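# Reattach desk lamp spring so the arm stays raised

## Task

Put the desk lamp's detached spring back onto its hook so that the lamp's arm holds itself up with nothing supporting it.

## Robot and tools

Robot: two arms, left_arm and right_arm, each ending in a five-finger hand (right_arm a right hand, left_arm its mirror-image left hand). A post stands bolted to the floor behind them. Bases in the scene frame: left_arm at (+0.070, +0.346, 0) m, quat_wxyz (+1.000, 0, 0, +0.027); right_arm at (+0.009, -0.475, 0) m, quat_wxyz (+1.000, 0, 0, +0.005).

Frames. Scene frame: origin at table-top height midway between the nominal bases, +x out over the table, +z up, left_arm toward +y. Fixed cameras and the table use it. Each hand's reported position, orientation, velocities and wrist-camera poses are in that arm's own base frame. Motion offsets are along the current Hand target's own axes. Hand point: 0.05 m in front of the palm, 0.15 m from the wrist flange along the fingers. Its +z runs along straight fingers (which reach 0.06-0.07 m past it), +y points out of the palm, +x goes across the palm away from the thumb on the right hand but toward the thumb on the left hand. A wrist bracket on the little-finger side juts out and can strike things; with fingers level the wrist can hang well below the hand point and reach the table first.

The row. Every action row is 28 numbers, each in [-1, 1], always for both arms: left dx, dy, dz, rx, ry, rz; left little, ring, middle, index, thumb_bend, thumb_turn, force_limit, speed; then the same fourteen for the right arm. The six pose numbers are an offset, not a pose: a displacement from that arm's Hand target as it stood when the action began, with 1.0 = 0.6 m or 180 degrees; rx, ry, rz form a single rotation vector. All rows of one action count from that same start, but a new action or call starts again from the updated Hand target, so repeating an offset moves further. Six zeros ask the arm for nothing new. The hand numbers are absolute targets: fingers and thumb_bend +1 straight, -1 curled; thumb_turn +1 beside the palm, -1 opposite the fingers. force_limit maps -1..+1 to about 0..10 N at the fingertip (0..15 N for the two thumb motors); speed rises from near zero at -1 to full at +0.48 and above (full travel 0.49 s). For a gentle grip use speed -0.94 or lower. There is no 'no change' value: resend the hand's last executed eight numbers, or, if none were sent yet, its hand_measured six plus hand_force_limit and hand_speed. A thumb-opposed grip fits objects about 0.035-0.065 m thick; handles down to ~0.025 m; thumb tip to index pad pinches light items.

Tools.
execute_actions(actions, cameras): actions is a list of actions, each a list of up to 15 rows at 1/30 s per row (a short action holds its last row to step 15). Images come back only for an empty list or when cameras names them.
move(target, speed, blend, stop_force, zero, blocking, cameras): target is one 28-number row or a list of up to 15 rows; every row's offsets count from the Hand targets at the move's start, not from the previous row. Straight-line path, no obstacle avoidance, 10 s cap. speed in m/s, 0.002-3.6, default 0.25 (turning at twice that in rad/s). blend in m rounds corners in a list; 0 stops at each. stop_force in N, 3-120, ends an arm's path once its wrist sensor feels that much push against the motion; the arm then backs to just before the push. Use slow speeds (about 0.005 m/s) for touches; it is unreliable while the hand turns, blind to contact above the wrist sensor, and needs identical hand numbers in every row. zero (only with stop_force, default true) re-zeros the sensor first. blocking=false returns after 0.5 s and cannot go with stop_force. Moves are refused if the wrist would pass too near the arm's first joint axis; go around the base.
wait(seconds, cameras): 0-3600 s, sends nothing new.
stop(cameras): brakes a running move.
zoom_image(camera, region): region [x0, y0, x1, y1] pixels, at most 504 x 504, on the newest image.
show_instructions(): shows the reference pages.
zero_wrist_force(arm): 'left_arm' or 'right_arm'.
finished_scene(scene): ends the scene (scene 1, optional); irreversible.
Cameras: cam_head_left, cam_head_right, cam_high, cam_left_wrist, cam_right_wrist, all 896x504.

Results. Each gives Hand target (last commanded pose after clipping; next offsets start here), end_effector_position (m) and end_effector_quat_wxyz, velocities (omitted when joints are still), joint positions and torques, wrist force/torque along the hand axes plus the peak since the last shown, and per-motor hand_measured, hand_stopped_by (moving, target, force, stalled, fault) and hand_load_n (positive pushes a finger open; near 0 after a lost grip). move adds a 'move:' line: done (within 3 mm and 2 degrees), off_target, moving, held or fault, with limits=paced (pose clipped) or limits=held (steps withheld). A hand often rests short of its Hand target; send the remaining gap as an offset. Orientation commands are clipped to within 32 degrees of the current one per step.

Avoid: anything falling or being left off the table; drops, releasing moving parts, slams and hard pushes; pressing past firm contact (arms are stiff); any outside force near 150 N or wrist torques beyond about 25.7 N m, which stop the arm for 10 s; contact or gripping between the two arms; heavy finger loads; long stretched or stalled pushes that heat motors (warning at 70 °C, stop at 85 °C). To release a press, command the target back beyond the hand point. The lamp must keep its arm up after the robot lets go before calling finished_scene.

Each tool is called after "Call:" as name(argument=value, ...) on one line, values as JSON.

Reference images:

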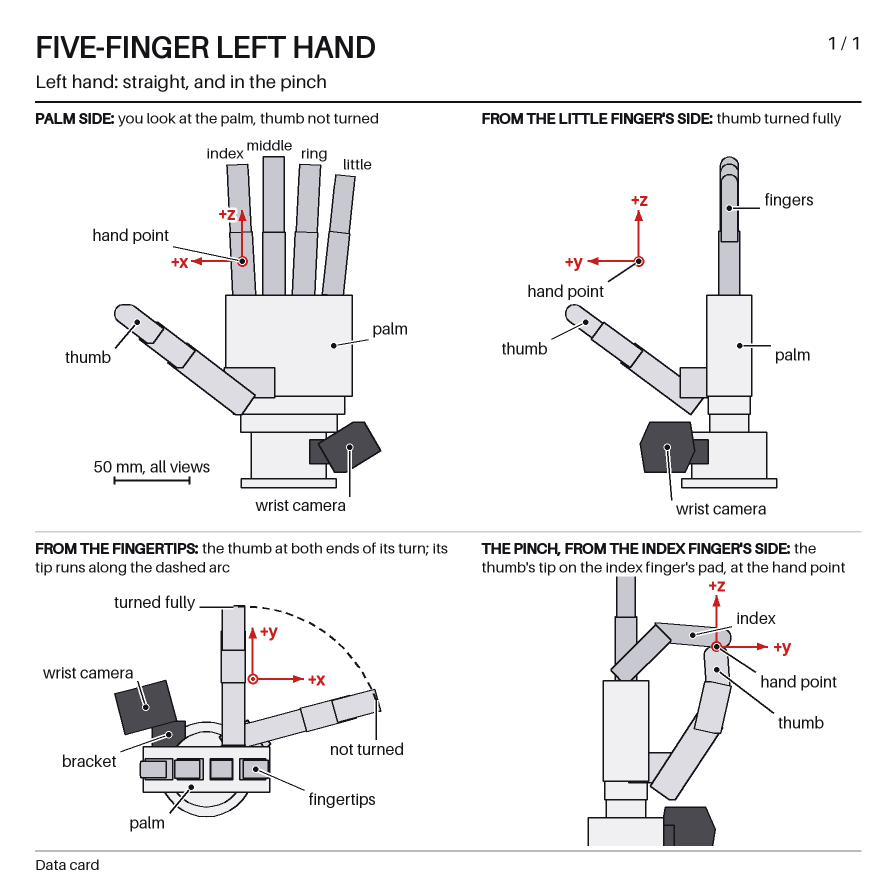

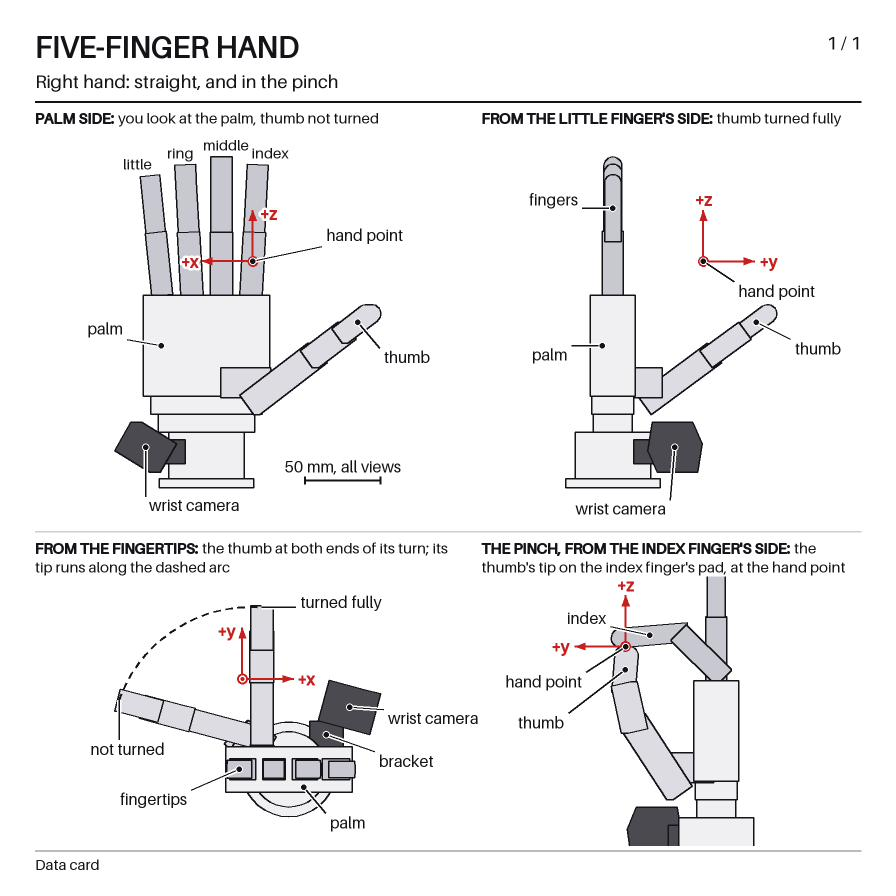

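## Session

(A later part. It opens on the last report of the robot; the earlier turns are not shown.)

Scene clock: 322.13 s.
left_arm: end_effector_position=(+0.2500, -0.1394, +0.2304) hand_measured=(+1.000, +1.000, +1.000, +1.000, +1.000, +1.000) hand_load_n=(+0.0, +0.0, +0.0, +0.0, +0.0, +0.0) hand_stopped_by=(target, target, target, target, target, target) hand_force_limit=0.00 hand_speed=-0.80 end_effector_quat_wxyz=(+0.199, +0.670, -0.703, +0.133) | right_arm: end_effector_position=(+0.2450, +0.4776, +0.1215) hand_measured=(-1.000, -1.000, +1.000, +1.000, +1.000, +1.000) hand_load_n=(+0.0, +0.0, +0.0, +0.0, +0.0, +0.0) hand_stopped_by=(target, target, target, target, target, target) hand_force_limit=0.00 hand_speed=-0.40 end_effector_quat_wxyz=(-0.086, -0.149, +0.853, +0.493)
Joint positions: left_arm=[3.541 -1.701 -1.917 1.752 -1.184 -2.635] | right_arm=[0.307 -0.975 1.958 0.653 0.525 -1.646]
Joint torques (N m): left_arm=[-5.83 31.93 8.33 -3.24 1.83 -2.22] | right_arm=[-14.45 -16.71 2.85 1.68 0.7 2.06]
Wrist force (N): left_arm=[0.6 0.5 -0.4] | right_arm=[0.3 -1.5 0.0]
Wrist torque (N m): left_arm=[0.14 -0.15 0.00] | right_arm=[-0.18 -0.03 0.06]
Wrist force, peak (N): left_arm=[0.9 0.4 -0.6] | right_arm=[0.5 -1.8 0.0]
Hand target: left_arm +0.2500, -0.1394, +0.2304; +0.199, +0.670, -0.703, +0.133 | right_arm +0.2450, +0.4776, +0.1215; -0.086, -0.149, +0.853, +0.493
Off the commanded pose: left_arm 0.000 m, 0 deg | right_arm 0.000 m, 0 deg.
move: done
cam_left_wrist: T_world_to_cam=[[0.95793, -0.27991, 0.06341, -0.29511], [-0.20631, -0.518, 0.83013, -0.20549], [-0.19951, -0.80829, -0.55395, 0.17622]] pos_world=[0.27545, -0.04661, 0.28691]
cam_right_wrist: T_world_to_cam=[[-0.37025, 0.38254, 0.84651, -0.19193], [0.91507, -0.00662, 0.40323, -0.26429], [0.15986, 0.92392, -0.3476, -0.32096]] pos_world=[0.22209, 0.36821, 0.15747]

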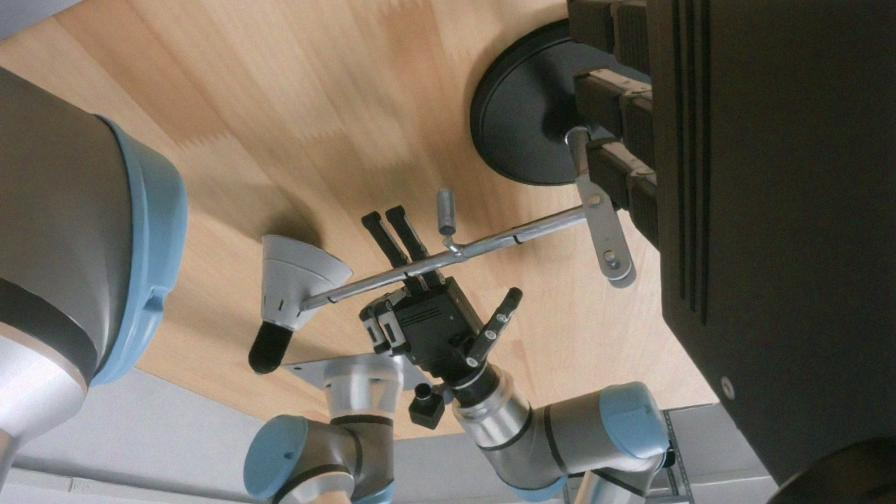

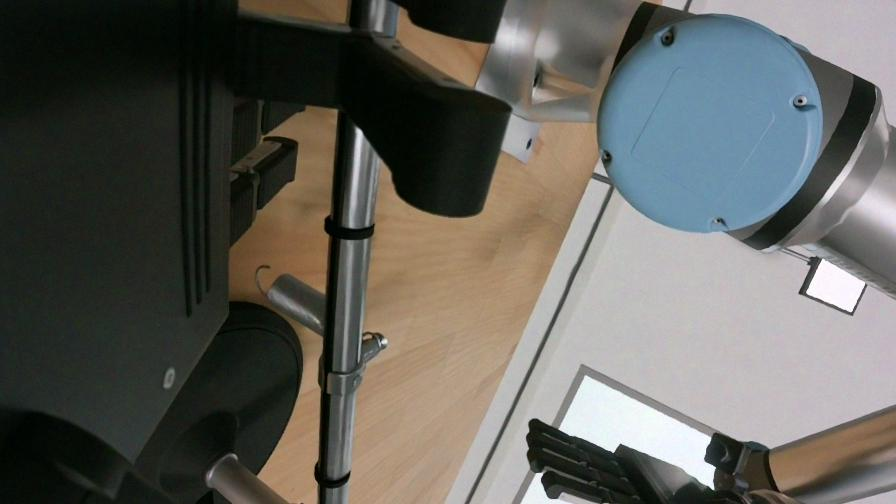

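Call:
move(target=[0,0,0,0,0,0,1,1,1,1,1,1,0,-0.8,0,0,0,0,0,0,-1,-1,0.5,0.5,1,1,0,-0.6], speed=0.05, cameras=["cam_left_wrist","cam_right_wrist"])

Scene clock: 347.53 s.
left_arm: end_effector_position=(+0.2500, -0.1394, +0.2304) hand_measured=(+1.000, +1.000, +1.000, +1.000, +1.000, +1.000) hand_load_n=(+0.0, +0.0, +0.0, +0.0, +0.0, +0.0) hand_stopped_by=(target, target, target, target, target, target) hand_force_limit=0.00 hand_speed=-0.80 end_effector_quat_wxyz=(+0.199, +0.670, -0.703, +0.133) | right_arm: end_effector_position=(+0.2450, +0.4776, +0.1215) hand_measured=(-1.000, -1.000, +0.500, +0.500, +1.000, +1.000) hand_load_n=(+0.0, +0.0, +0.0, +0.0, +0.0, +0.0) hand_stopped_by=(target, target, target, target, target, target) hand_force_limit=0.00 hand_speed=-0.60 end_effector_quat_wxyz=(-0.086, -0.149, +0.853, +0.493)
Joint positions: left_arm=[3.541 -1.701 -1.917 1.752 -1.184 -2.635] | right_arm=[0.307 -0.975 1.958 0.653 0.525 -1.646]
Joint torques (N m): left_arm=[-5.64 31.98 8.78 -2.83 1.65 -2.16] | right_arm=[-13.96 -17.47 2.39 0.17 0.52 2.19]
Wrist force (N): left_arm=[0.4 0.4 -0.4] | right_arm=[0.6 -1.5 -0.1]
Wrist torque (N m): left_arm=[0.12 -0.13 0.00] | right_arm=[-0.17 -0.07 0.08]
Wrist force, peak (N): left_arm=[0.9 0.2 -0.3] | right_arm=[0.6 -1.7 -0.3]
Hand target: left_arm +0.2500, -0.1394, +0.2304; +0.199, +0.670, -0.703, +0.133 | right_arm +0.2450, +0.4776, +0.1215; -0.086, -0.149, +0.853, +0.493
Off the commanded pose: left_arm 0.000 m, 0 deg | right_arm 0.000 m, 0 deg.
move: done
cam_left_wrist: T_world_to_cam=[[0.95793, -0.27991, 0.06341, -0.29511], [-0.20631, -0.518, 0.83013, -0.20549], [-0.19951, -0.80829, -0.55395, 0.17622]] pos_world=[0.27545, -0.04661, 0.28691]
cam_right_wrist: T_world_to_cam=[[-0.37024, 0.38257, 0.8465, -0.19194], [0.91506, -0.00671, 0.40326, -0.26426], [0.15996, 0.9239, -0.34759, -0.32098]] pos_world=[0.22209, 0.36821, 0.15747]

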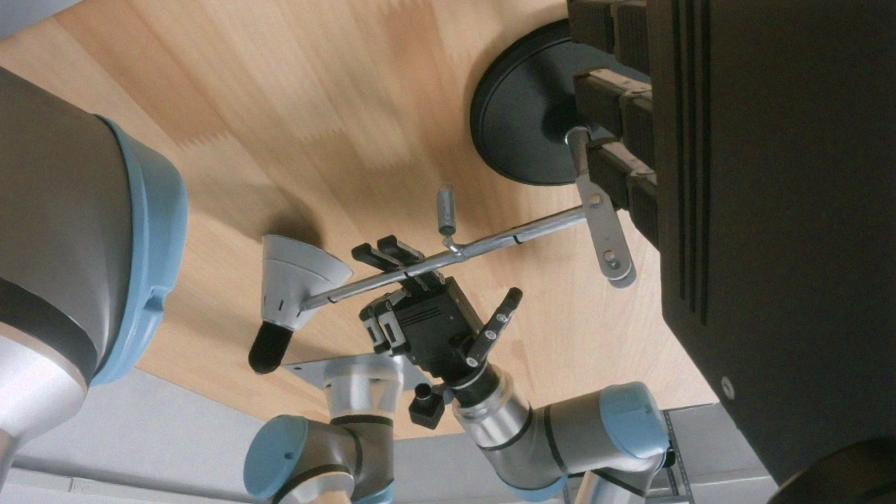

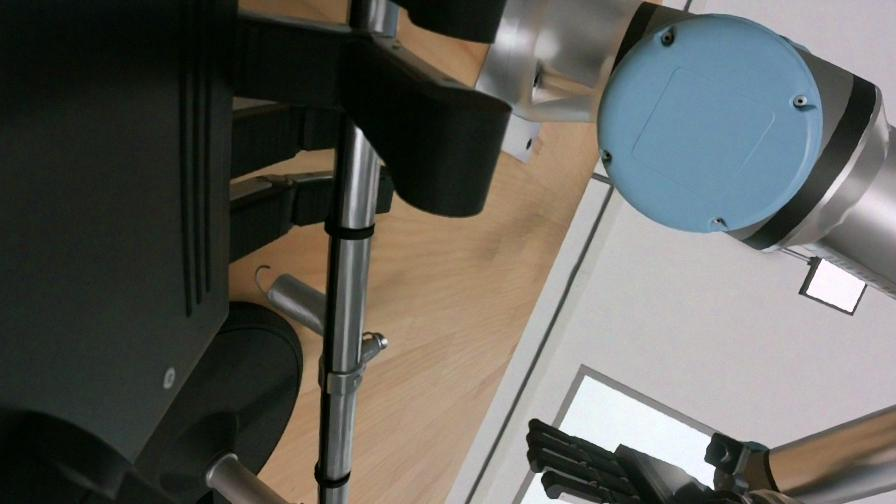

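Call:
move(target=[0,0,0,0,0,0,1,1,1,1,1,1,0,-0.8,0,0.0931,-0.0538,0,0,0,-1,-1,0.5,0.5,1,1,0,-0.6], speed=0.06, cameras=["cam_left_wrist","cam_right_wrist"])

Scene clock: 351.60 s.
left_arm: end_effector_position=(+0.2500, -0.1394, +0.2304) hand_measured=(+1.000, +1.000, +1.000, +1.000, +1.000, +1.000) hand_load_n=(+0.0, +0.0, +0.0, +0.0, +0.0, +0.0) hand_stopped_by=(target, target, target, target, target, target) hand_force_limit=0.00 hand_speed=-0.80 end_effector_quat_wxyz=(+0.199, +0.670, -0.703, +0.133) | right_arm: end_effector_position=(+0.2451, +0.4776, +0.1862) hand_measured=(-1.000, -1.000, +0.500, +0.500, +1.000, +1.000) hand_load_n=(+0.0, +0.0, +0.0, +2.5, +0.0, +0.0) hand_stopped_by=(target, target, target, target, target, target) hand_force_limit=0.00 hand_speed=-0.60 end_effector_quat_wxyz=(-0.086, -0.149, +0.853, +0.493)
Joint positions: left_arm=[3.541 -1.701 -1.917 1.752 -1.184 -2.635] | right_arm=[0.307 -1.104 1.934 0.806 0.525 -1.646]
Joint torques (N m): left_arm=[-5.38 31.82 8.34 -2.17 1.61 -2.13] | right_arm=[-15.1 -16.82 -3.47 0.31 -2.3 -2.43]
Wrist force (N): left_arm=[0.7 0.2 -0.4] | right_arm=[1.5 -4.7 2.3]
Wrist torque (N m): left_arm=[0.11 -0.16 0.02] | right_arm=[-0.18 0.00 0.14]
Wrist force, peak (N): left_arm=[0.9 0.5 -0.3] | right_arm=[0.9 -8.5 1.7]
Hand target: left_arm +0.2500, -0.1394, +0.2304; +0.199, +0.670, -0.703, +0.133 | right_arm +0.2450, +0.4776, +0.1861; -0.086, -0.149, +0.853, +0.493
Off the commanded pose: left_arm 0.000 m, 0 deg | right_arm 0.000 m, 0 deg.
move: done
cam_left_wrist: T_world_to_cam=[[0.95793, -0.27991, 0.06341, -0.29511], [-0.20631, -0.518, 0.83013, -0.20549], [-0.19951, -0.80829, -0.55395, 0.17622]] pos_world=[0.27545, -0.04661, 0.28691]
cam_right_wrist: T_world_to_cam=[[-0.37057, 0.38241, 0.84643, -0.24647], [0.91492, -0.00666, 0.40357, -0.29037], [0.15997, 0.92397, -0.34741, -0.29859]] pos_world=[0.22209, 0.36821, 0.22207]

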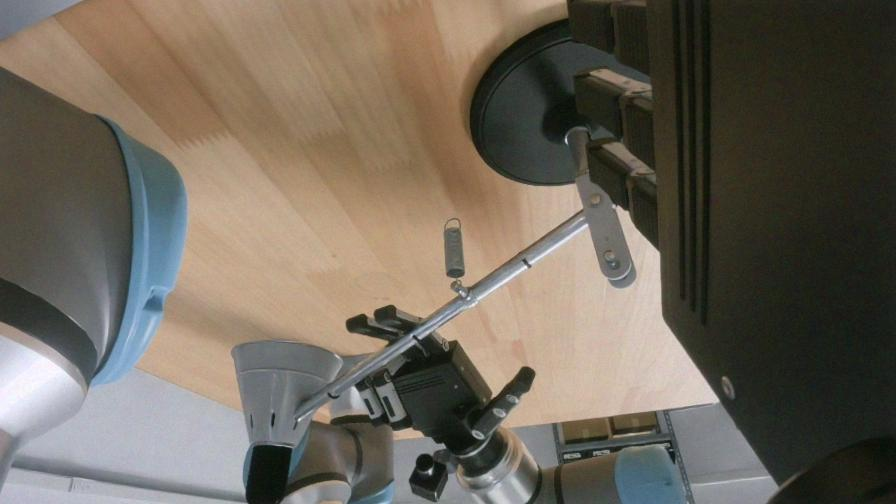

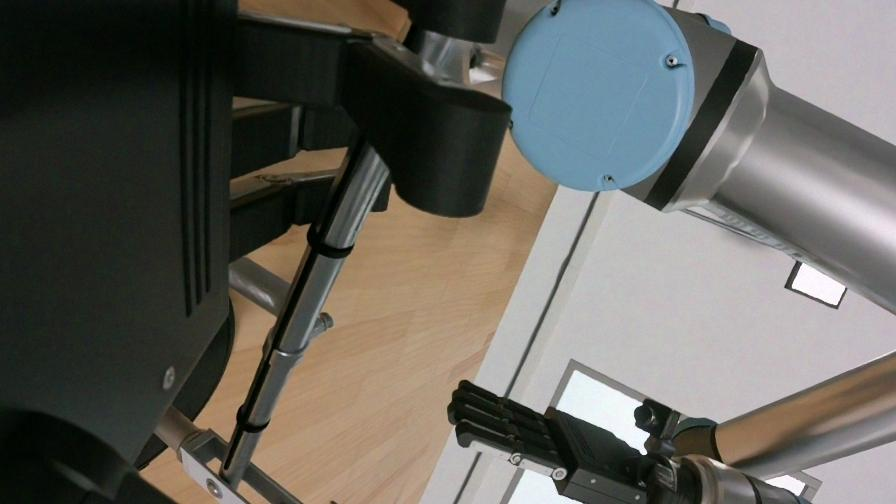

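Call:
move(target=[[0,0,0,0,0,0,1,1,1,1,1,1,0,-0.8,-0.0167,0.0629,-0.0363,0,0,0,-1,-1,0.5,0.5,1,1,0,-0.6],[0,0,0,0,0,0,1,1,1,1,1,1,0,-0.8,-0.0520,0.1223,-0.0706,0,0,0,-1,-1,0.5,0.5,1,1,0,-0.6],[0,0,0,0,0,0,1,1,1,1,1,1,0,-0.8,-0.1048,0.1741,-0.1005,0,0,0,-1,-1,0.5,0.5,1,1,0,-0.6]], speed=0.07, blend=0.01, cameras=["cam_left_wrist","cam_right_wrist","cam_head_right"])

Scene clock: 358.63 s.
left_arm: end_effector_position=(+0.2500, -0.1394, +0.2304) hand_measured=(+1.000, +1.000, +1.000, +1.000, +1.000, +1.000) hand_load_n=(+0.0, +0.0, +0.0, +0.0, +0.0, +0.0) hand_stopped_by=(target, target, target, target, target, target) hand_force_limit=0.00 hand_speed=-0.80 end_effector_quat_wxyz=(+0.199, +0.670, -0.703, +0.133) | right_arm: end_effector_position=(+0.3042, +0.4988, +0.3066) hand_measured=(-1.000, -1.000, +0.500, +0.500, +1.000, +1.000) hand_load_n=(-1.5, +0.0, +0.0, +0.0, +0.0, +0.0) hand_stopped_by=(target, target, target, target, target, target) hand_force_limit=0.00 hand_speed=-0.60 end_effector_quat_wxyz=(-0.086, -0.149, +0.853, +0.493)
Joint positions: left_arm=[3.541 -1.701 -1.917 1.752 -1.184 -2.635] | right_arm=[0.313 -1.159 1.63 1.155 0.524 -1.635]
Joint torques (N m): left_arm=[-5.52 31.98 8.26 -1.51 1.47 -2.06] | right_arm=[12.31 -41.96 -7.36 0.19 -1.15 -2.07]
Wrist force (N): left_arm=[0.7 0.1 -0.5] | right_arm=[1.4 -2.1 -1.0]
Wrist torque (N m): left_arm=[0.09 -0.17 0.02] | right_arm=[-0.04 0.09 -0.17]
Wrist force, peak (N): left_arm=[1.0 0.4 -0.3] | right_arm=[2.0 -8.3 3.6]
Hand target: left_arm +0.2500, -0.1394, +0.2304; +0.199, +0.670, -0.703, +0.133 | right_arm +0.3042, +0.4988, +0.3067; -0.086, -0.149, +0.853, +0.493
Off the commanded pose: left_arm 0.000 m, 0 deg | right_arm 0.000 m, 0 deg.
move: done
cam_left_wrist: T_world_to_cam=[[0.95793, -0.27991, 0.06341, -0.29511], [-0.20631, -0.518, 0.83013, -0.20549], [-0.19951, -0.80829, -0.55395, 0.17622]] pos_world=[0.27545, -0.04661, 0.28691]
cam_right_wrist: T_world_to_cam=[[-0.36993, 0.38265, 0.8466, -0.33497], [0.9152, -0.00671, 0.40294, -0.39287], [0.15987, 0.92387, -0.34772, -0.28562]] pos_world=[0.2813, 0.38941, 0.34257]
Images, in order (width x height): cam_head_right 896x504, cam_left_wrist 896x504, cam_right_wrist 896x504.

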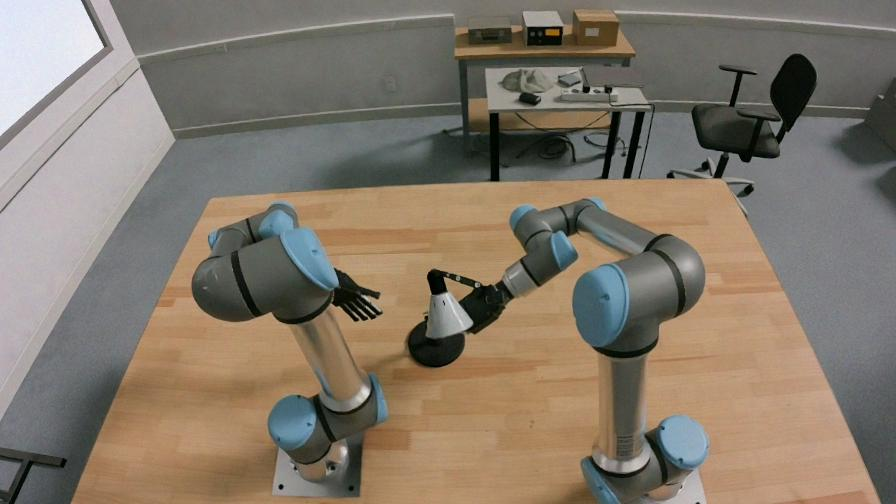

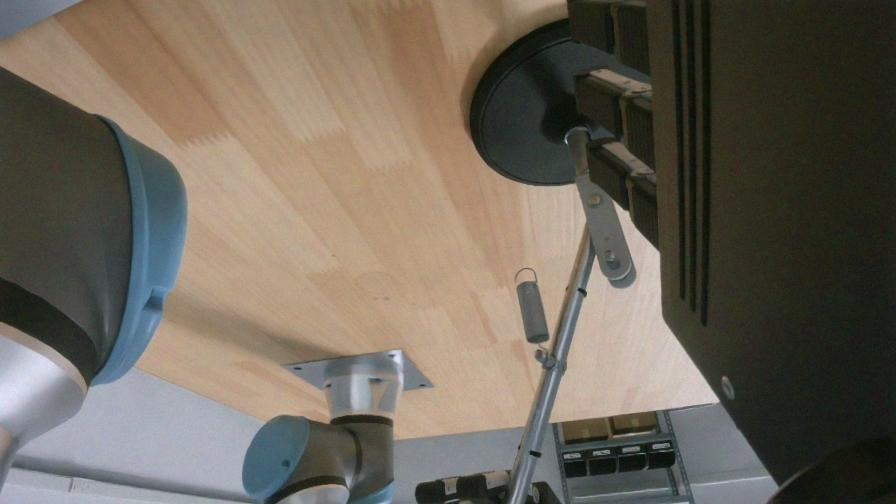

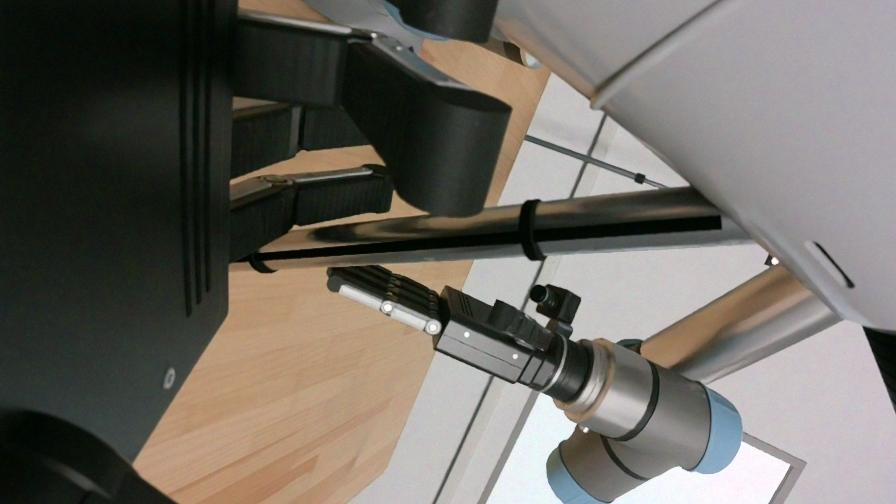

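Call:
move(target=[[0,0,0,0,0,0,1,1,1,1,1,1,0,-0.8,-0.0283,-0.0442,0.0255,0,0,0,-1,-1,0.5,0.5,1,1,0,-0.6],[0,0,0,0,0,0,1,1,1,1,1,1,0,-0.8,-0.0283,-0.0442,0.0255,0,0,0,1,1,0.5,0.5,1,1,0,-0.4]], speed=0.04, cameras=["cam_left_wrist","cam_right_wrist"])

Scene clock: 417.70 s.
left_arm: end_effector_position=(+0.2500, -0.1394, +0.2304) hand_measured=(+1.000, +1.000, +1.000, +1.000, +1.000, +1.000) hand_load_n=(+0.0, +0.0, +0.0, +0.0, +0.0, +0.0) hand_stopped_by=(target, target, target, target, target, target) hand_force_limit=0.00 hand_speed=-0.80 end_effector_quat_wxyz=(+0.199, +0.670, -0.703, +0.133) | right_arm: end_effector_position=(+0.3202, +0.5045, +0.2761) hand_measured=(+1.000, +1.000, +0.500, +0.500, +1.000, +1.000) hand_load_n=(+0.0, +0.0, +0.0, +1.0, +0.0, +0.0) hand_stopped_by=(target, target, target, target, target, target) hand_force_limit=0.00 hand_speed=-0.40 end_effector_quat_wxyz=(-0.086, -0.149, +0.853, +0.493)
Joint positions: left_arm=[3.541 -1.701 -1.917 1.752 -1.184 -2.635] | right_arm=[0.314 -1.089 1.611 1.102 0.524 -1.633]
Joint torques (N m): left_arm=[-2.41 31.31 8.78 -1.04 1.17 -1.74] | right_arm=[7.56 -44.32 -4.95 5.03 -3.62 -0.57]
Wrist force (N): left_arm=[0.7 0.1 -0.5] | right_arm=[1.9 -2.6 0.7]
Wrist torque (N m): left_arm=[0.09 -0.16 0.02] | right_arm=[-0.16 0.08 -0.09]
Wrist force, peak (N): left_arm=[0.9 0.3 -0.6] | right_arm=[3.7 -1.1 0.1]
Hand target: left_arm +0.2500, -0.1394, +0.2304; +0.199, +0.670, -0.703, +0.133 | right_arm +0.3202, +0.5045, +0.2761; -0.086, -0.149, +0.853, +0.493
Off the commanded pose: left_arm 0.000 m, 0 deg | right_arm 0.000 m, 0 deg.
move: done
cam_left_wrist: T_world_to_cam=[[0.95793, -0.27991, 0.06341, -0.29511], [-0.20631, -0.518, 0.83013, -0.20549], [-0.19951, -0.80829, -0.55395, 0.17622]] pos_world=[0.27545, -0.04661, 0.28691]
cam_right_wrist: T_world_to_cam=[[-0.37024, 0.38257, 0.8465, -0.30521], [0.91506, -0.00671, 0.40326, -0.39511], [0.15996, 0.9239, -0.34759, -0.30414]] pos_world=[0.29719, 0.39511, 0.31197]

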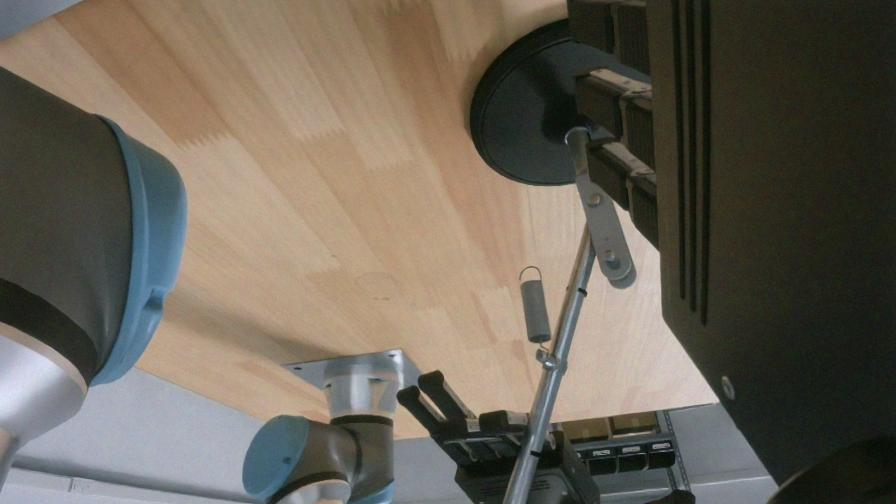

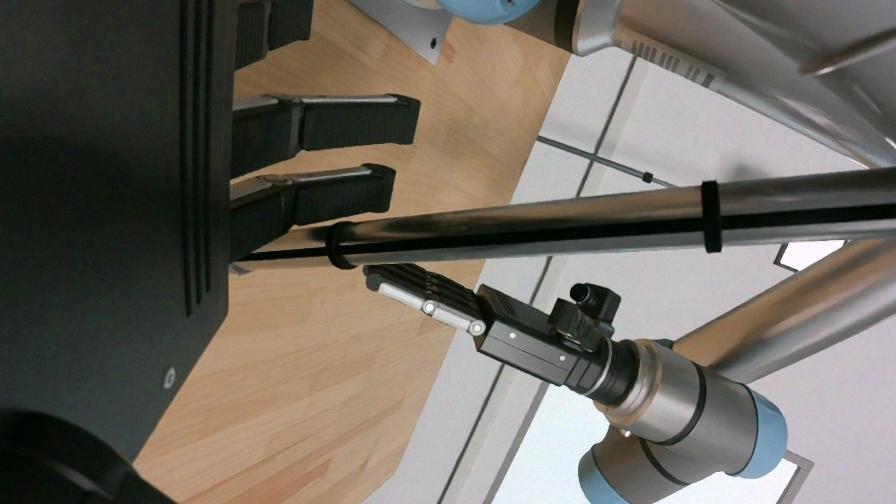

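Call:
move(target=[[0,0,0,0,0,0,1,1,1,1,1,1,0,-0.8,-0.0270,0.0463,-0.0268,0,0,0,1,1,0.5,0.5,1,1,0,-0.4],[0,0,0,0,0,0,1,1,1,1,1,1,0,-0.8,-0.0683,0.0844,-0.0488,0,0,0,1,1,0.5,0.5,1,1,0,-0.4]], speed=0.04, blend=0.01, cameras=["cam_left_wrist","cam_right_wrist","cam_high"])

Scene clock: 429.37 s.
left_arm: end_effector_position=(+0.2500, -0.1394, +0.2304) hand_measured=(+1.000, +1.000, +1.000, +1.000, +1.000, +1.000) hand_load_n=(+0.0, +0.0, +0.0, +0.0, +0.0, +0.0) hand_stopped_by=(target, target, target, target, target, target) hand_force_limit=0.00 hand_speed=-0.80 end_effector_quat_wxyz=(+0.199, +0.670, -0.703, +0.133) | right_arm: end_effector_position=(+0.3588, +0.5184, +0.3345) hand_measured=(+1.000, +1.000, +0.500, +0.500, +1.000, +1.000) hand_load_n=(+0.0, +0.0, -0.5, +1.0, +0.0, +0.0) hand_stopped_by=(target, target, target, target, target, target) hand_force_limit=0.00 hand_speed=-0.40 end_effector_quat_wxyz=(-0.086, -0.149, +0.853, +0.493)
Joint positions: left_arm=[3.541 -1.701 -1.917 1.752 -1.184 -2.635] | right_arm=[0.317 -1.059 1.398 1.281 0.524 -1.627]
Joint torques (N m): left_arm=[-1.97 31.05 8.63 -0.98 1.14 -1.75] | right_arm=[10.15 -45.17 -6.47 -0.59 -3.11 -0.66]
Wrist force (N): left_arm=[0.6 0.3 -0.3] | right_arm=[6.2 -3.0 0.8]
Wrist torque (N m): left_arm=[0.11 -0.16 0.01] | right_arm=[-0.13 0.09 0.08]
Wrist force, peak (N): left_arm=[0.9 0.6 -0.5] | right_arm=[5.9 -5.1 1.9]
Hand target: left_arm +0.2500, -0.1394, +0.2304; +0.199, +0.670, -0.703, +0.133 | right_arm +0.3587, +0.5183, +0.3346; -0.086, -0.149, +0.853, +0.493
Off the commanded pose: left_arm 0.000 m, 0 deg | right_arm 0.000 m, 0 deg.
move: done
cam_left_wrist: T_world_to_cam=[[0.95793, -0.27991, 0.06341, -0.29511], [-0.20631, -0.518, 0.83013, -0.20549], [-0.19951, -0.80829, -0.55395, 0.17622]] pos_world=[0.27545, -0.04661, 0.28691]
cam_right_wrist: T_world_to_cam=[[-0.36993, 0.38265, 0.8466, -0.34585], [0.9152, -0.00671, 0.40294, -0.45395], [0.15987, 0.92387, -0.34772, -0.30266]] pos_world=[0.33589, 0.40891, 0.37047]
Images, in order (width x height): cam_high 896x504, cam_left_wrist 896x504, cam_right_wrist 896x504.

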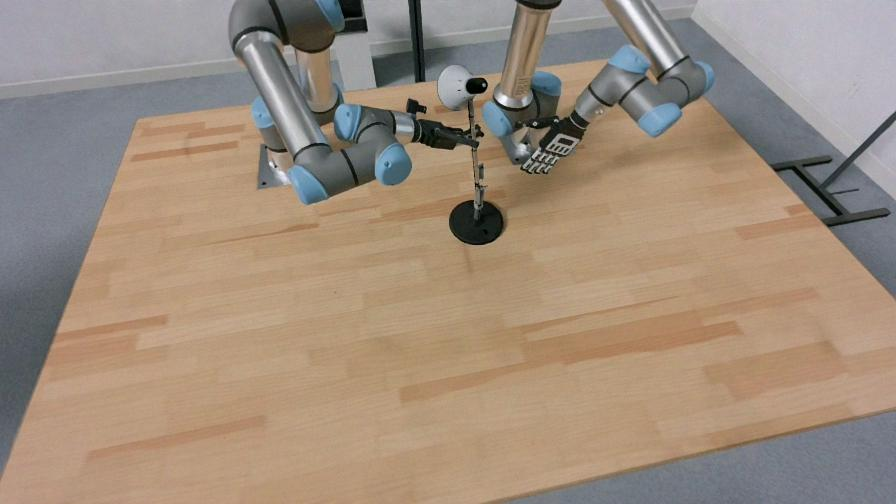

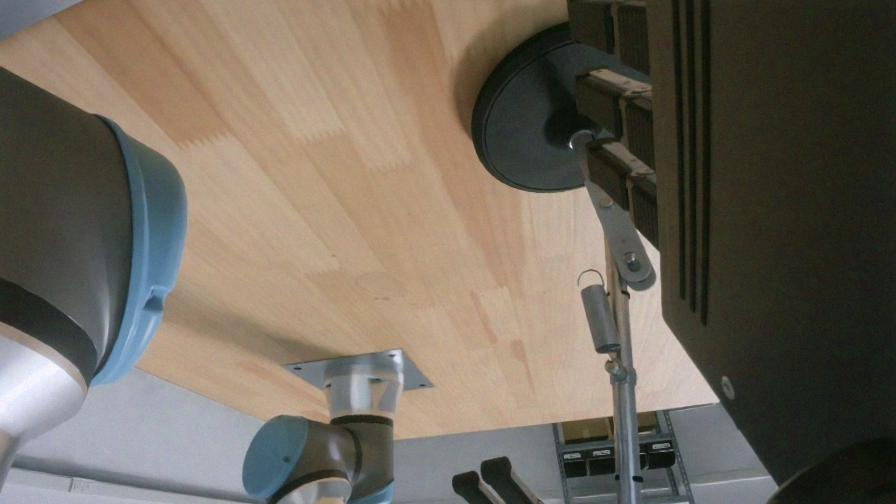

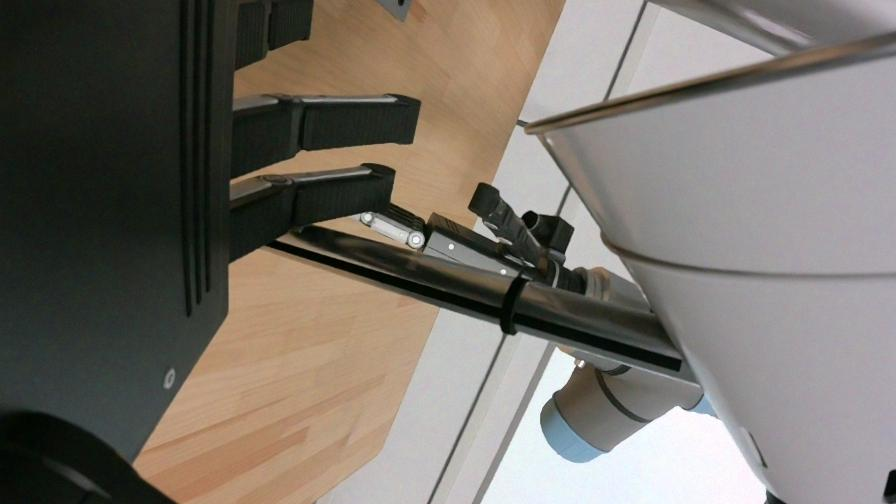

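Call:
zoom_image(camera="cam_left_wrist", region=[450, 100, 690, 400])

Call:
zoom_image(camera="cam_high", region=[400, 50, 560, 260])

Scaled by 1.680.

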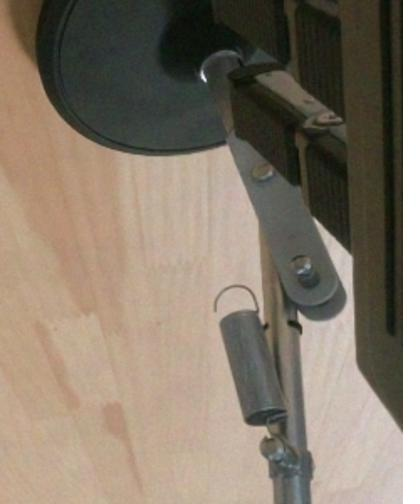

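Scaled by 2.400.

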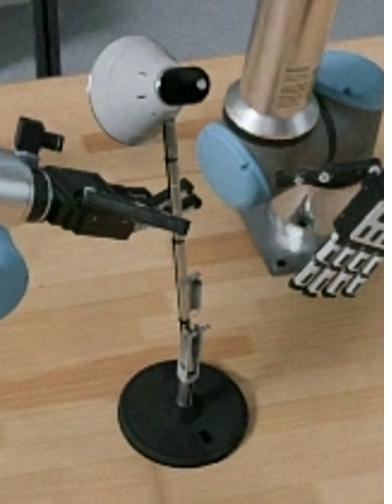

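Call:
move(target=[0,0,0,0,0,0,1,1,1,1,1,1,0,-0.8,0.0333,0,0,0,0,0,1,1,0.5,0.5,1,1,0,-0.4], speed=0.03, cameras=["cam_left_wrist","cam_right_wrist","cam_high"])

Scene clock: 435.63 s.
left_arm: end_effector_position=(+0.2500, -0.1394, +0.2304) hand_measured=(+1.000, +1.000, +1.000, +1.000, +1.000, +1.000) hand_load_n=(+0.0, +0.0, +0.0, +0.0, +0.0, +0.0) hand_stopped_by=(target, target, target, target, target, target) hand_force_limit=0.00 hand_speed=-0.80 end_effector_quat_wxyz=(+0.199, +0.670, -0.703, +0.133) | right_arm: end_effector_position=(+0.3399, +0.5115, +0.3346) hand_measured=(+1.000, +1.000, +0.500, +0.500, +1.000, +1.000) hand_load_n=(+0.0, +0.0, +0.0, +2.0, +0.0, +0.0) hand_stopped_by=(target, target, target, target, target, target) hand_force_limit=0.00 hand_speed=-0.40 end_effector_quat_wxyz=(-0.086, -0.149, +0.853, +0.493) end_effector_velocity=(+0.001, +0.001, +0.000) end_effector_angular_velocity=(+0.001, -0.003, +0.001)
Joint positions: left_arm=[3.541 -1.701 -1.917 1.752 -1.184 -2.635] | right_arm=[0.315 -1.104 1.468 1.258 0.524 -1.63]
Joint velocities: left_arm=[within noise] | right_arm=[0.001 0.002 -0.005 0 0 0]
Joint torques (N m): left_arm=[-1.93 31.12 8.76 -1.04 0.99 -1.66] | right_arm=[-15.16 -22.23 -32.47 3.83 -0.78 -1.9]
Wrist force (N): left_arm=[0.8 0.4 -0.4] | right_arm=[4.8 -5.5 1.9]
Wrist torque (N m): left_arm=[0.13 -0.18 0.02] | right_arm=[-0.34 0.19 0.20]
Wrist force, peak (N): left_arm=[1.0 0.3 -0.5] | right_arm=[5.5 -5.9 2.1]
Hand target: left_arm +0.2500, -0.1394, +0.2304; +0.199, +0.670, -0.703, +0.133 | right_arm +0.3399, +0.5116, +0.3346; -0.086, -0.149, +0.853, +0.493
Off the commanded pose: left_arm 0.000 m, 0 deg | right_arm 0.000 m, 0 deg.
move: done
cam_left_wrist: T_world_to_cam=[[0.95793, -0.27991, 0.06341, -0.29511], [-0.20631, -0.518, 0.83013, -0.20549], [-0.19951, -0.80829, -0.55395, 0.17622]] pos_world=[0.27545, -0.04661, 0.28691]
cam_right_wrist: T_world_to_cam=[[-0.37048, 0.38253, 0.84641, -0.35007], [0.91494, -0.00674, 0.40353, -0.43677], [0.16006, 0.92392, -0.34749, -0.29347]] pos_world=[0.31689, 0.40211, 0.37057]
Images, in order (width x height): cam_high 896x504, cam_left_wrist 896x504, cam_right_wrist 896x504.

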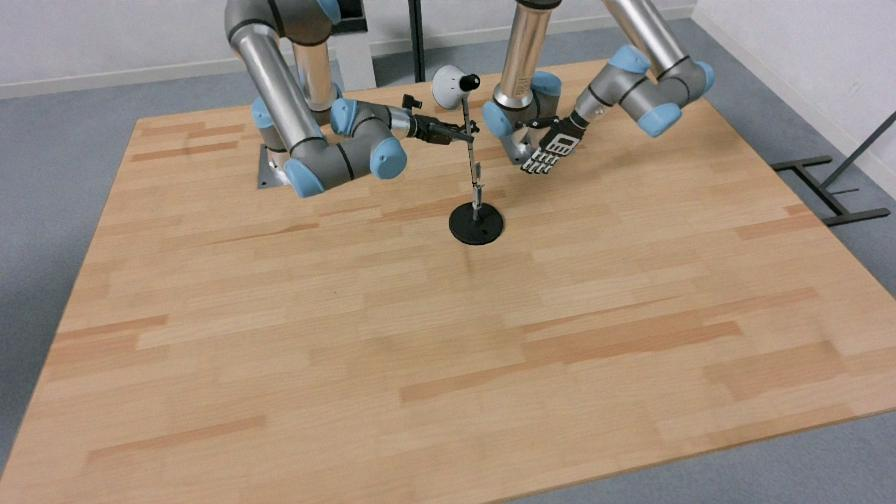

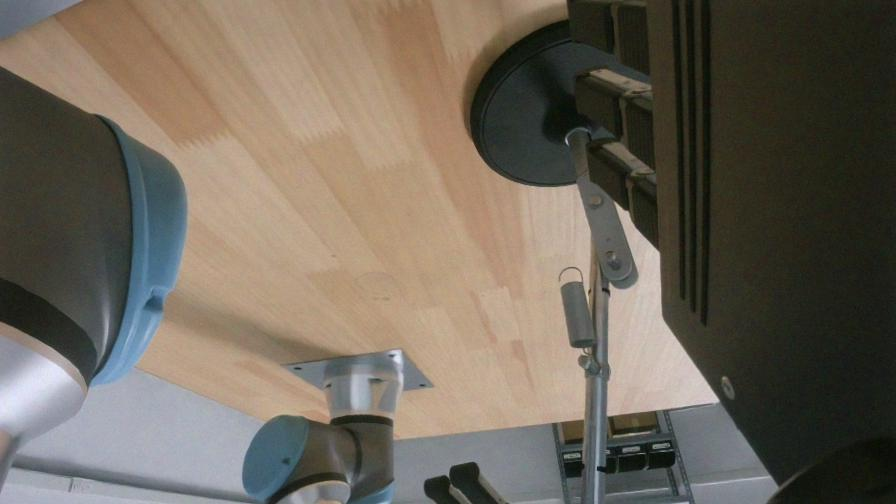

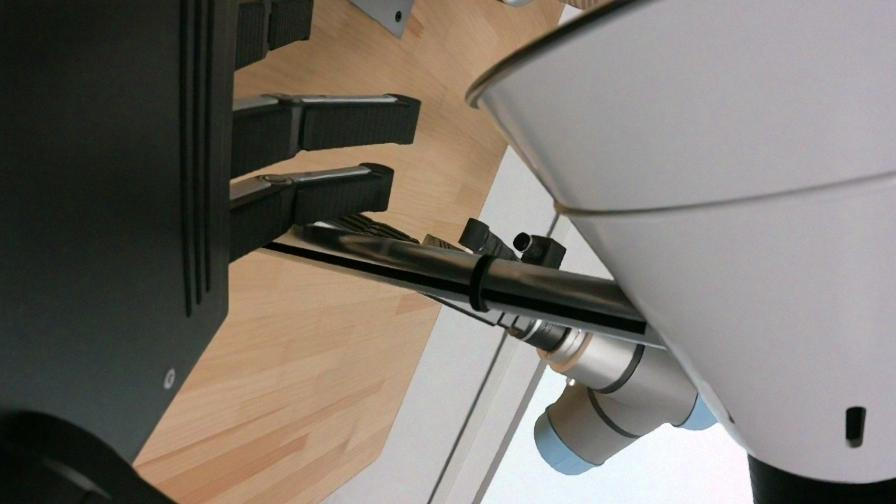

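Call:
move(target=[0,0,0,0,0,0,1,1,1,1,1,1,0,-0.8,0.0117,-0.0043,0.0025,0,0,0,1,1,0.5,0.5,1,1,0,-0.4], speed=0.03, cameras=["cam_left_wrist"])

Scene clock: 457.97 s.
left_arm: end_effector_position=(+0.2500, -0.1394, +0.2304) hand_measured=(+1.000, +1.000, +1.000, +1.000, +1.000, +1.000) hand_load_n=(+0.0, +0.0, +0.0, +0.5, +0.0, +0.0) hand_stopped_by=(target, target, target, target, target, target) hand_force_limit=0.00 hand_speed=-0.80 end_effector_quat_wxyz=(+0.199, +0.670, -0.703, +0.133) | right_arm: end_effector_position=(+0.3332, +0.5092, +0.3316) hand_measured=(+1.000, +1.000, +0.500, +0.500, +1.000, +1.000) hand_load_n=(+0.0, +0.0, +0.0, +0.5, +0.0, +0.0) hand_stopped_by=(target, target, target, target, target, target) hand_force_limit=0.00 hand_speed=-0.40 end_effector_quat_wxyz=(-0.086, -0.149, +0.853, +0.493) end_effector_velocity=(+0.001, +0.000, +0.002) end_effector_angular_velocity=(+0.000, -0.001, -0.001)
Joint positions: left_arm=[3.541 -1.701 -1.917 1.752 -1.184 -2.635] | right_arm=[0.315 -1.117 1.496 1.243 0.524 -1.631]
Joint velocities: left_arm=[within noise] | right_arm=[-0.001 0.001 -0.005 0.004 0 -0.001]
Joint torques (N m): left_arm=[-0.69 31.16 8.51 -1.14 0.98 -1.69] | right_arm=[-15.06 -18.93 -33.79 5.43 -2.18 -1.75]
Wrist force (N): left_arm=[0.6 0.3 -0.3] | right_arm=[1.0 -0.9 0.6]
Wrist torque (N m): left_arm=[0.11 -0.16 0.01] | right_arm=[-0.09 0.14 0.08]
Wrist force, peak (N): left_arm=[0.9 0.2 -0.6] | right_arm=[5.2 -5.3 2.1]
Hand target: left_arm +0.2500, -0.1394, +0.2304; +0.199, +0.670, -0.703, +0.133 | right_arm +0.3333, +0.5092, +0.3316; -0.086, -0.149, +0.853, +0.493
Off the commanded pose: left_arm 0.000 m, 0 deg | right_arm 0.000 m, 0 deg.
move: done
cam_left_wrist: T_world_to_cam=[[0.95793, -0.27991, 0.06341, -0.29511], [-0.20631, -0.518, 0.83013, -0.20549], [-0.19951, -0.80829, -0.55395, 0.17622]] pos_world=[0.27545, -0.04661, 0.28691]

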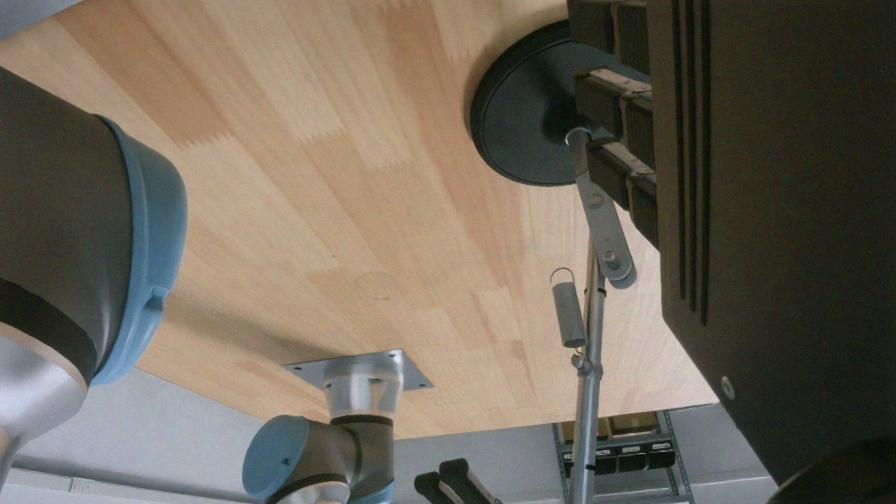

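Call:
move(target=[-0.0855,-0.2295,-0.1955,-0.3428,-0.3898,-0.5986,1,1,1,1,1,1,0,-0.8,0,0,0,0,0,0,1,1,0.5,0.5,1,1,0,-0.4], speed=0.25, cameras=["cam_left_wrist","cam_head_left","cam_high"])

Scene clock: 515.07 s.
left_arm: end_effector_position=(+0.4001, -0.0499, +0.2999) hand_measured=(+1.000, +1.000, +1.000, +1.000, +1.000, +1.000) hand_load_n=(+0.0, +0.0, +0.0, +0.0, +0.0, +0.0) hand_stopped_by=(target, target, target, target, target, target) hand_force_limit=0.00 hand_speed=-0.80 end_effector_quat_wxyz=(+0.106, +0.698, +0.107, -0.700) | right_arm: end_effector_position=(+0.3333, +0.5092, +0.3316) hand_measured=(+1.000, +1.000, +0.500, +0.500, +1.000, +1.000) hand_load_n=(+0.0, +0.0, +0.0, +0.0, +0.0, +0.0) hand_stopped_by=(target, target, target, target, target, target) hand_force_limit=0.00 hand_speed=-0.40 end_effector_quat_wxyz=(-0.086, -0.149, +0.853, +0.493)
Joint positions: left_arm=[3.487 -2.348 -1.436 0.64 -1.614 -4.715] | right_arm=[0.315 -1.117 1.496 1.244 0.524 -1.631]
Joint torques (N m): left_arm=[-5.71 55.97 22.93 -0.9 -0.97 -0.58] | right_arm=[-14.63 -19.53 -30.15 5.23 0.17 -1.43]
Wrist force (N): left_arm=[1.8 0.3 0.7] | right_arm=[1.3 -0.5 0.8]
Wrist torque (N m): left_arm=[-0.01 -0.54 -0.08] | right_arm=[-0.08 0.11 0.09]
Wrist force, peak (N): left_arm=[2.0 -1.4 0.7] | right_arm=[1.5 -0.8 0.9]
Hand target: left_arm +0.4001, -0.0499, +0.2999; +0.106, +0.698, +0.107, -0.700 | right_arm +0.3333, +0.5092, +0.3316; -0.086, -0.149, +0.853, +0.493
Off the commanded pose: left_arm 0.000 m, 0 deg | right_arm 0.000 m, 0 deg.
move: done
cam_left_wrist: T_world_to_cam=[[-0.26293, 0.93107, -0.25292, 0.22559], [0.52636, -0.08127, -0.84637, 0.04557], [-0.80858, -0.35567, -0.46871, 0.55766]] pos_world=[0.48624, -0.008, 0.35701]
Images, in order (width x height): cam_head_left 896x504, cam_high 896x504, cam_left_wrist 896x504.

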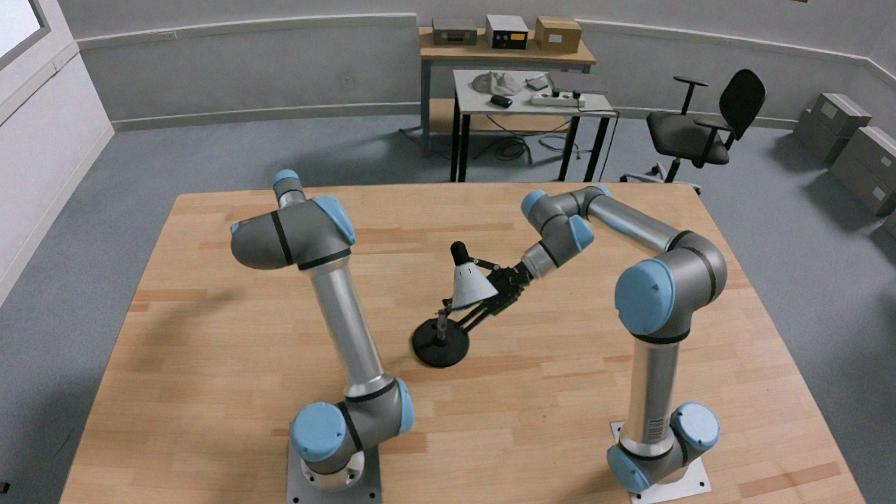

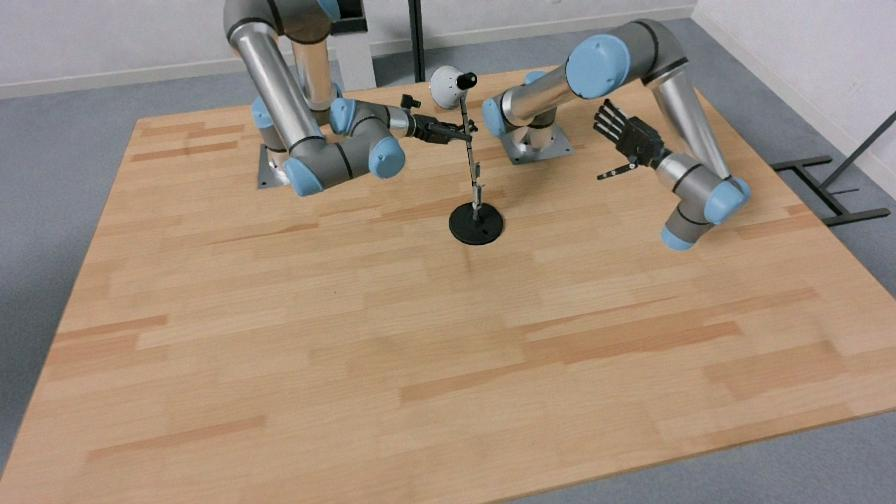

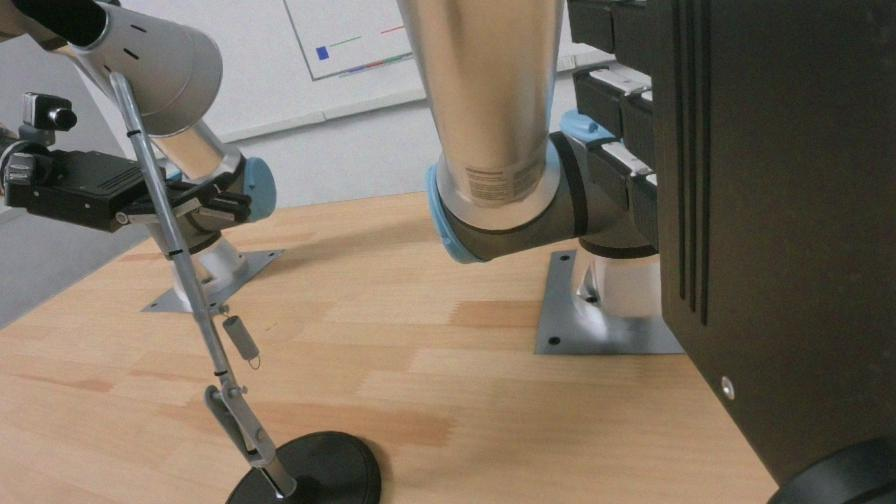

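Call:
move(target=[0,0,0,0,0,0,1,1,1,0.15,0.25,-0.65,-0.4,0,0,0,0,0,0,0,1,1,0.5,0.5,1,1,0,-0.4], cameras=["cam_left_wrist"])

Scene clock: 518.70 s.
left_arm: end_effector_position=(+0.4001, -0.0499, +0.2999) hand_measured=(+1.000, +1.000, +1.000, +0.150, +0.250, -0.650) hand_load_n=(+0.0, +0.0, +0.0, +0.0, +0.0, +0.0) hand_stopped_by=(target, target, target, target, target, target) hand_force_limit=-0.40 hand_speed=0.00 end_effector_quat_wxyz=(+0.106, +0.698, +0.107, -0.700) | right_arm: end_effector_position=(+0.3333, +0.5092, +0.3316) hand_measured=(+1.000, +1.000, +0.500, +0.500, +1.000, +1.000) hand_load_n=(+0.0, +0.0, +0.0, +0.5, +0.0, +0.0) hand_stopped_by=(target, target, target, target, target, target) hand_force_limit=0.00 hand_speed=-0.40 end_effector_quat_wxyz=(-0.086, -0.149, +0.853, +0.493)
Joint positions: left_arm=[3.487 -2.347 -1.436 0.64 -1.614 -4.715] | right_arm=[0.315 -1.117 1.496 1.244 0.524 -1.631]
Joint torques (N m): left_arm=[-5.94 56.6 21 -2.6 0.8 -1.77] | right_arm=[-14.18 -19.71 -29.85 5.25 0.08 -2.39]
Wrist force (N): left_arm=[1.3 0.3 0.6] | right_arm=[1.4 -0.5 0.9]
Wrist torque (N m): left_arm=[0.00 -0.48 -0.08] | right_arm=[-0.07 0.09 0.10]
Wrist force, peak (N): left_arm=[1.9 0.4 0.5] | right_arm=[1.5 -0.7 0.8]
Hand target: left_arm +0.4001, -0.0499, +0.2999; +0.106, +0.698, +0.107, -0.700 | right_arm +0.3333, +0.5092, +0.3316; -0.086, -0.149, +0.853, +0.493
Off the commanded pose: left_arm 0.000 m, 0 deg | right_arm 0.000 m, 0 deg.
move: done
cam_left_wrist: T_world_to_cam=[[-0.26282, 0.93117, -0.25267, 0.22545], [0.52644, -0.08107, -0.84634, 0.04552], [-0.80857, -0.35546, -0.4689, 0.55772]] pos_world=[0.48624, -0.008, 0.35701]

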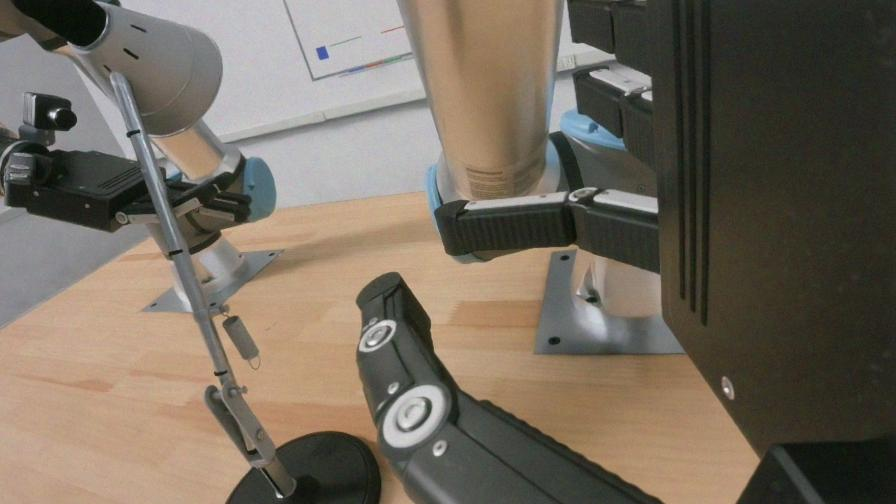

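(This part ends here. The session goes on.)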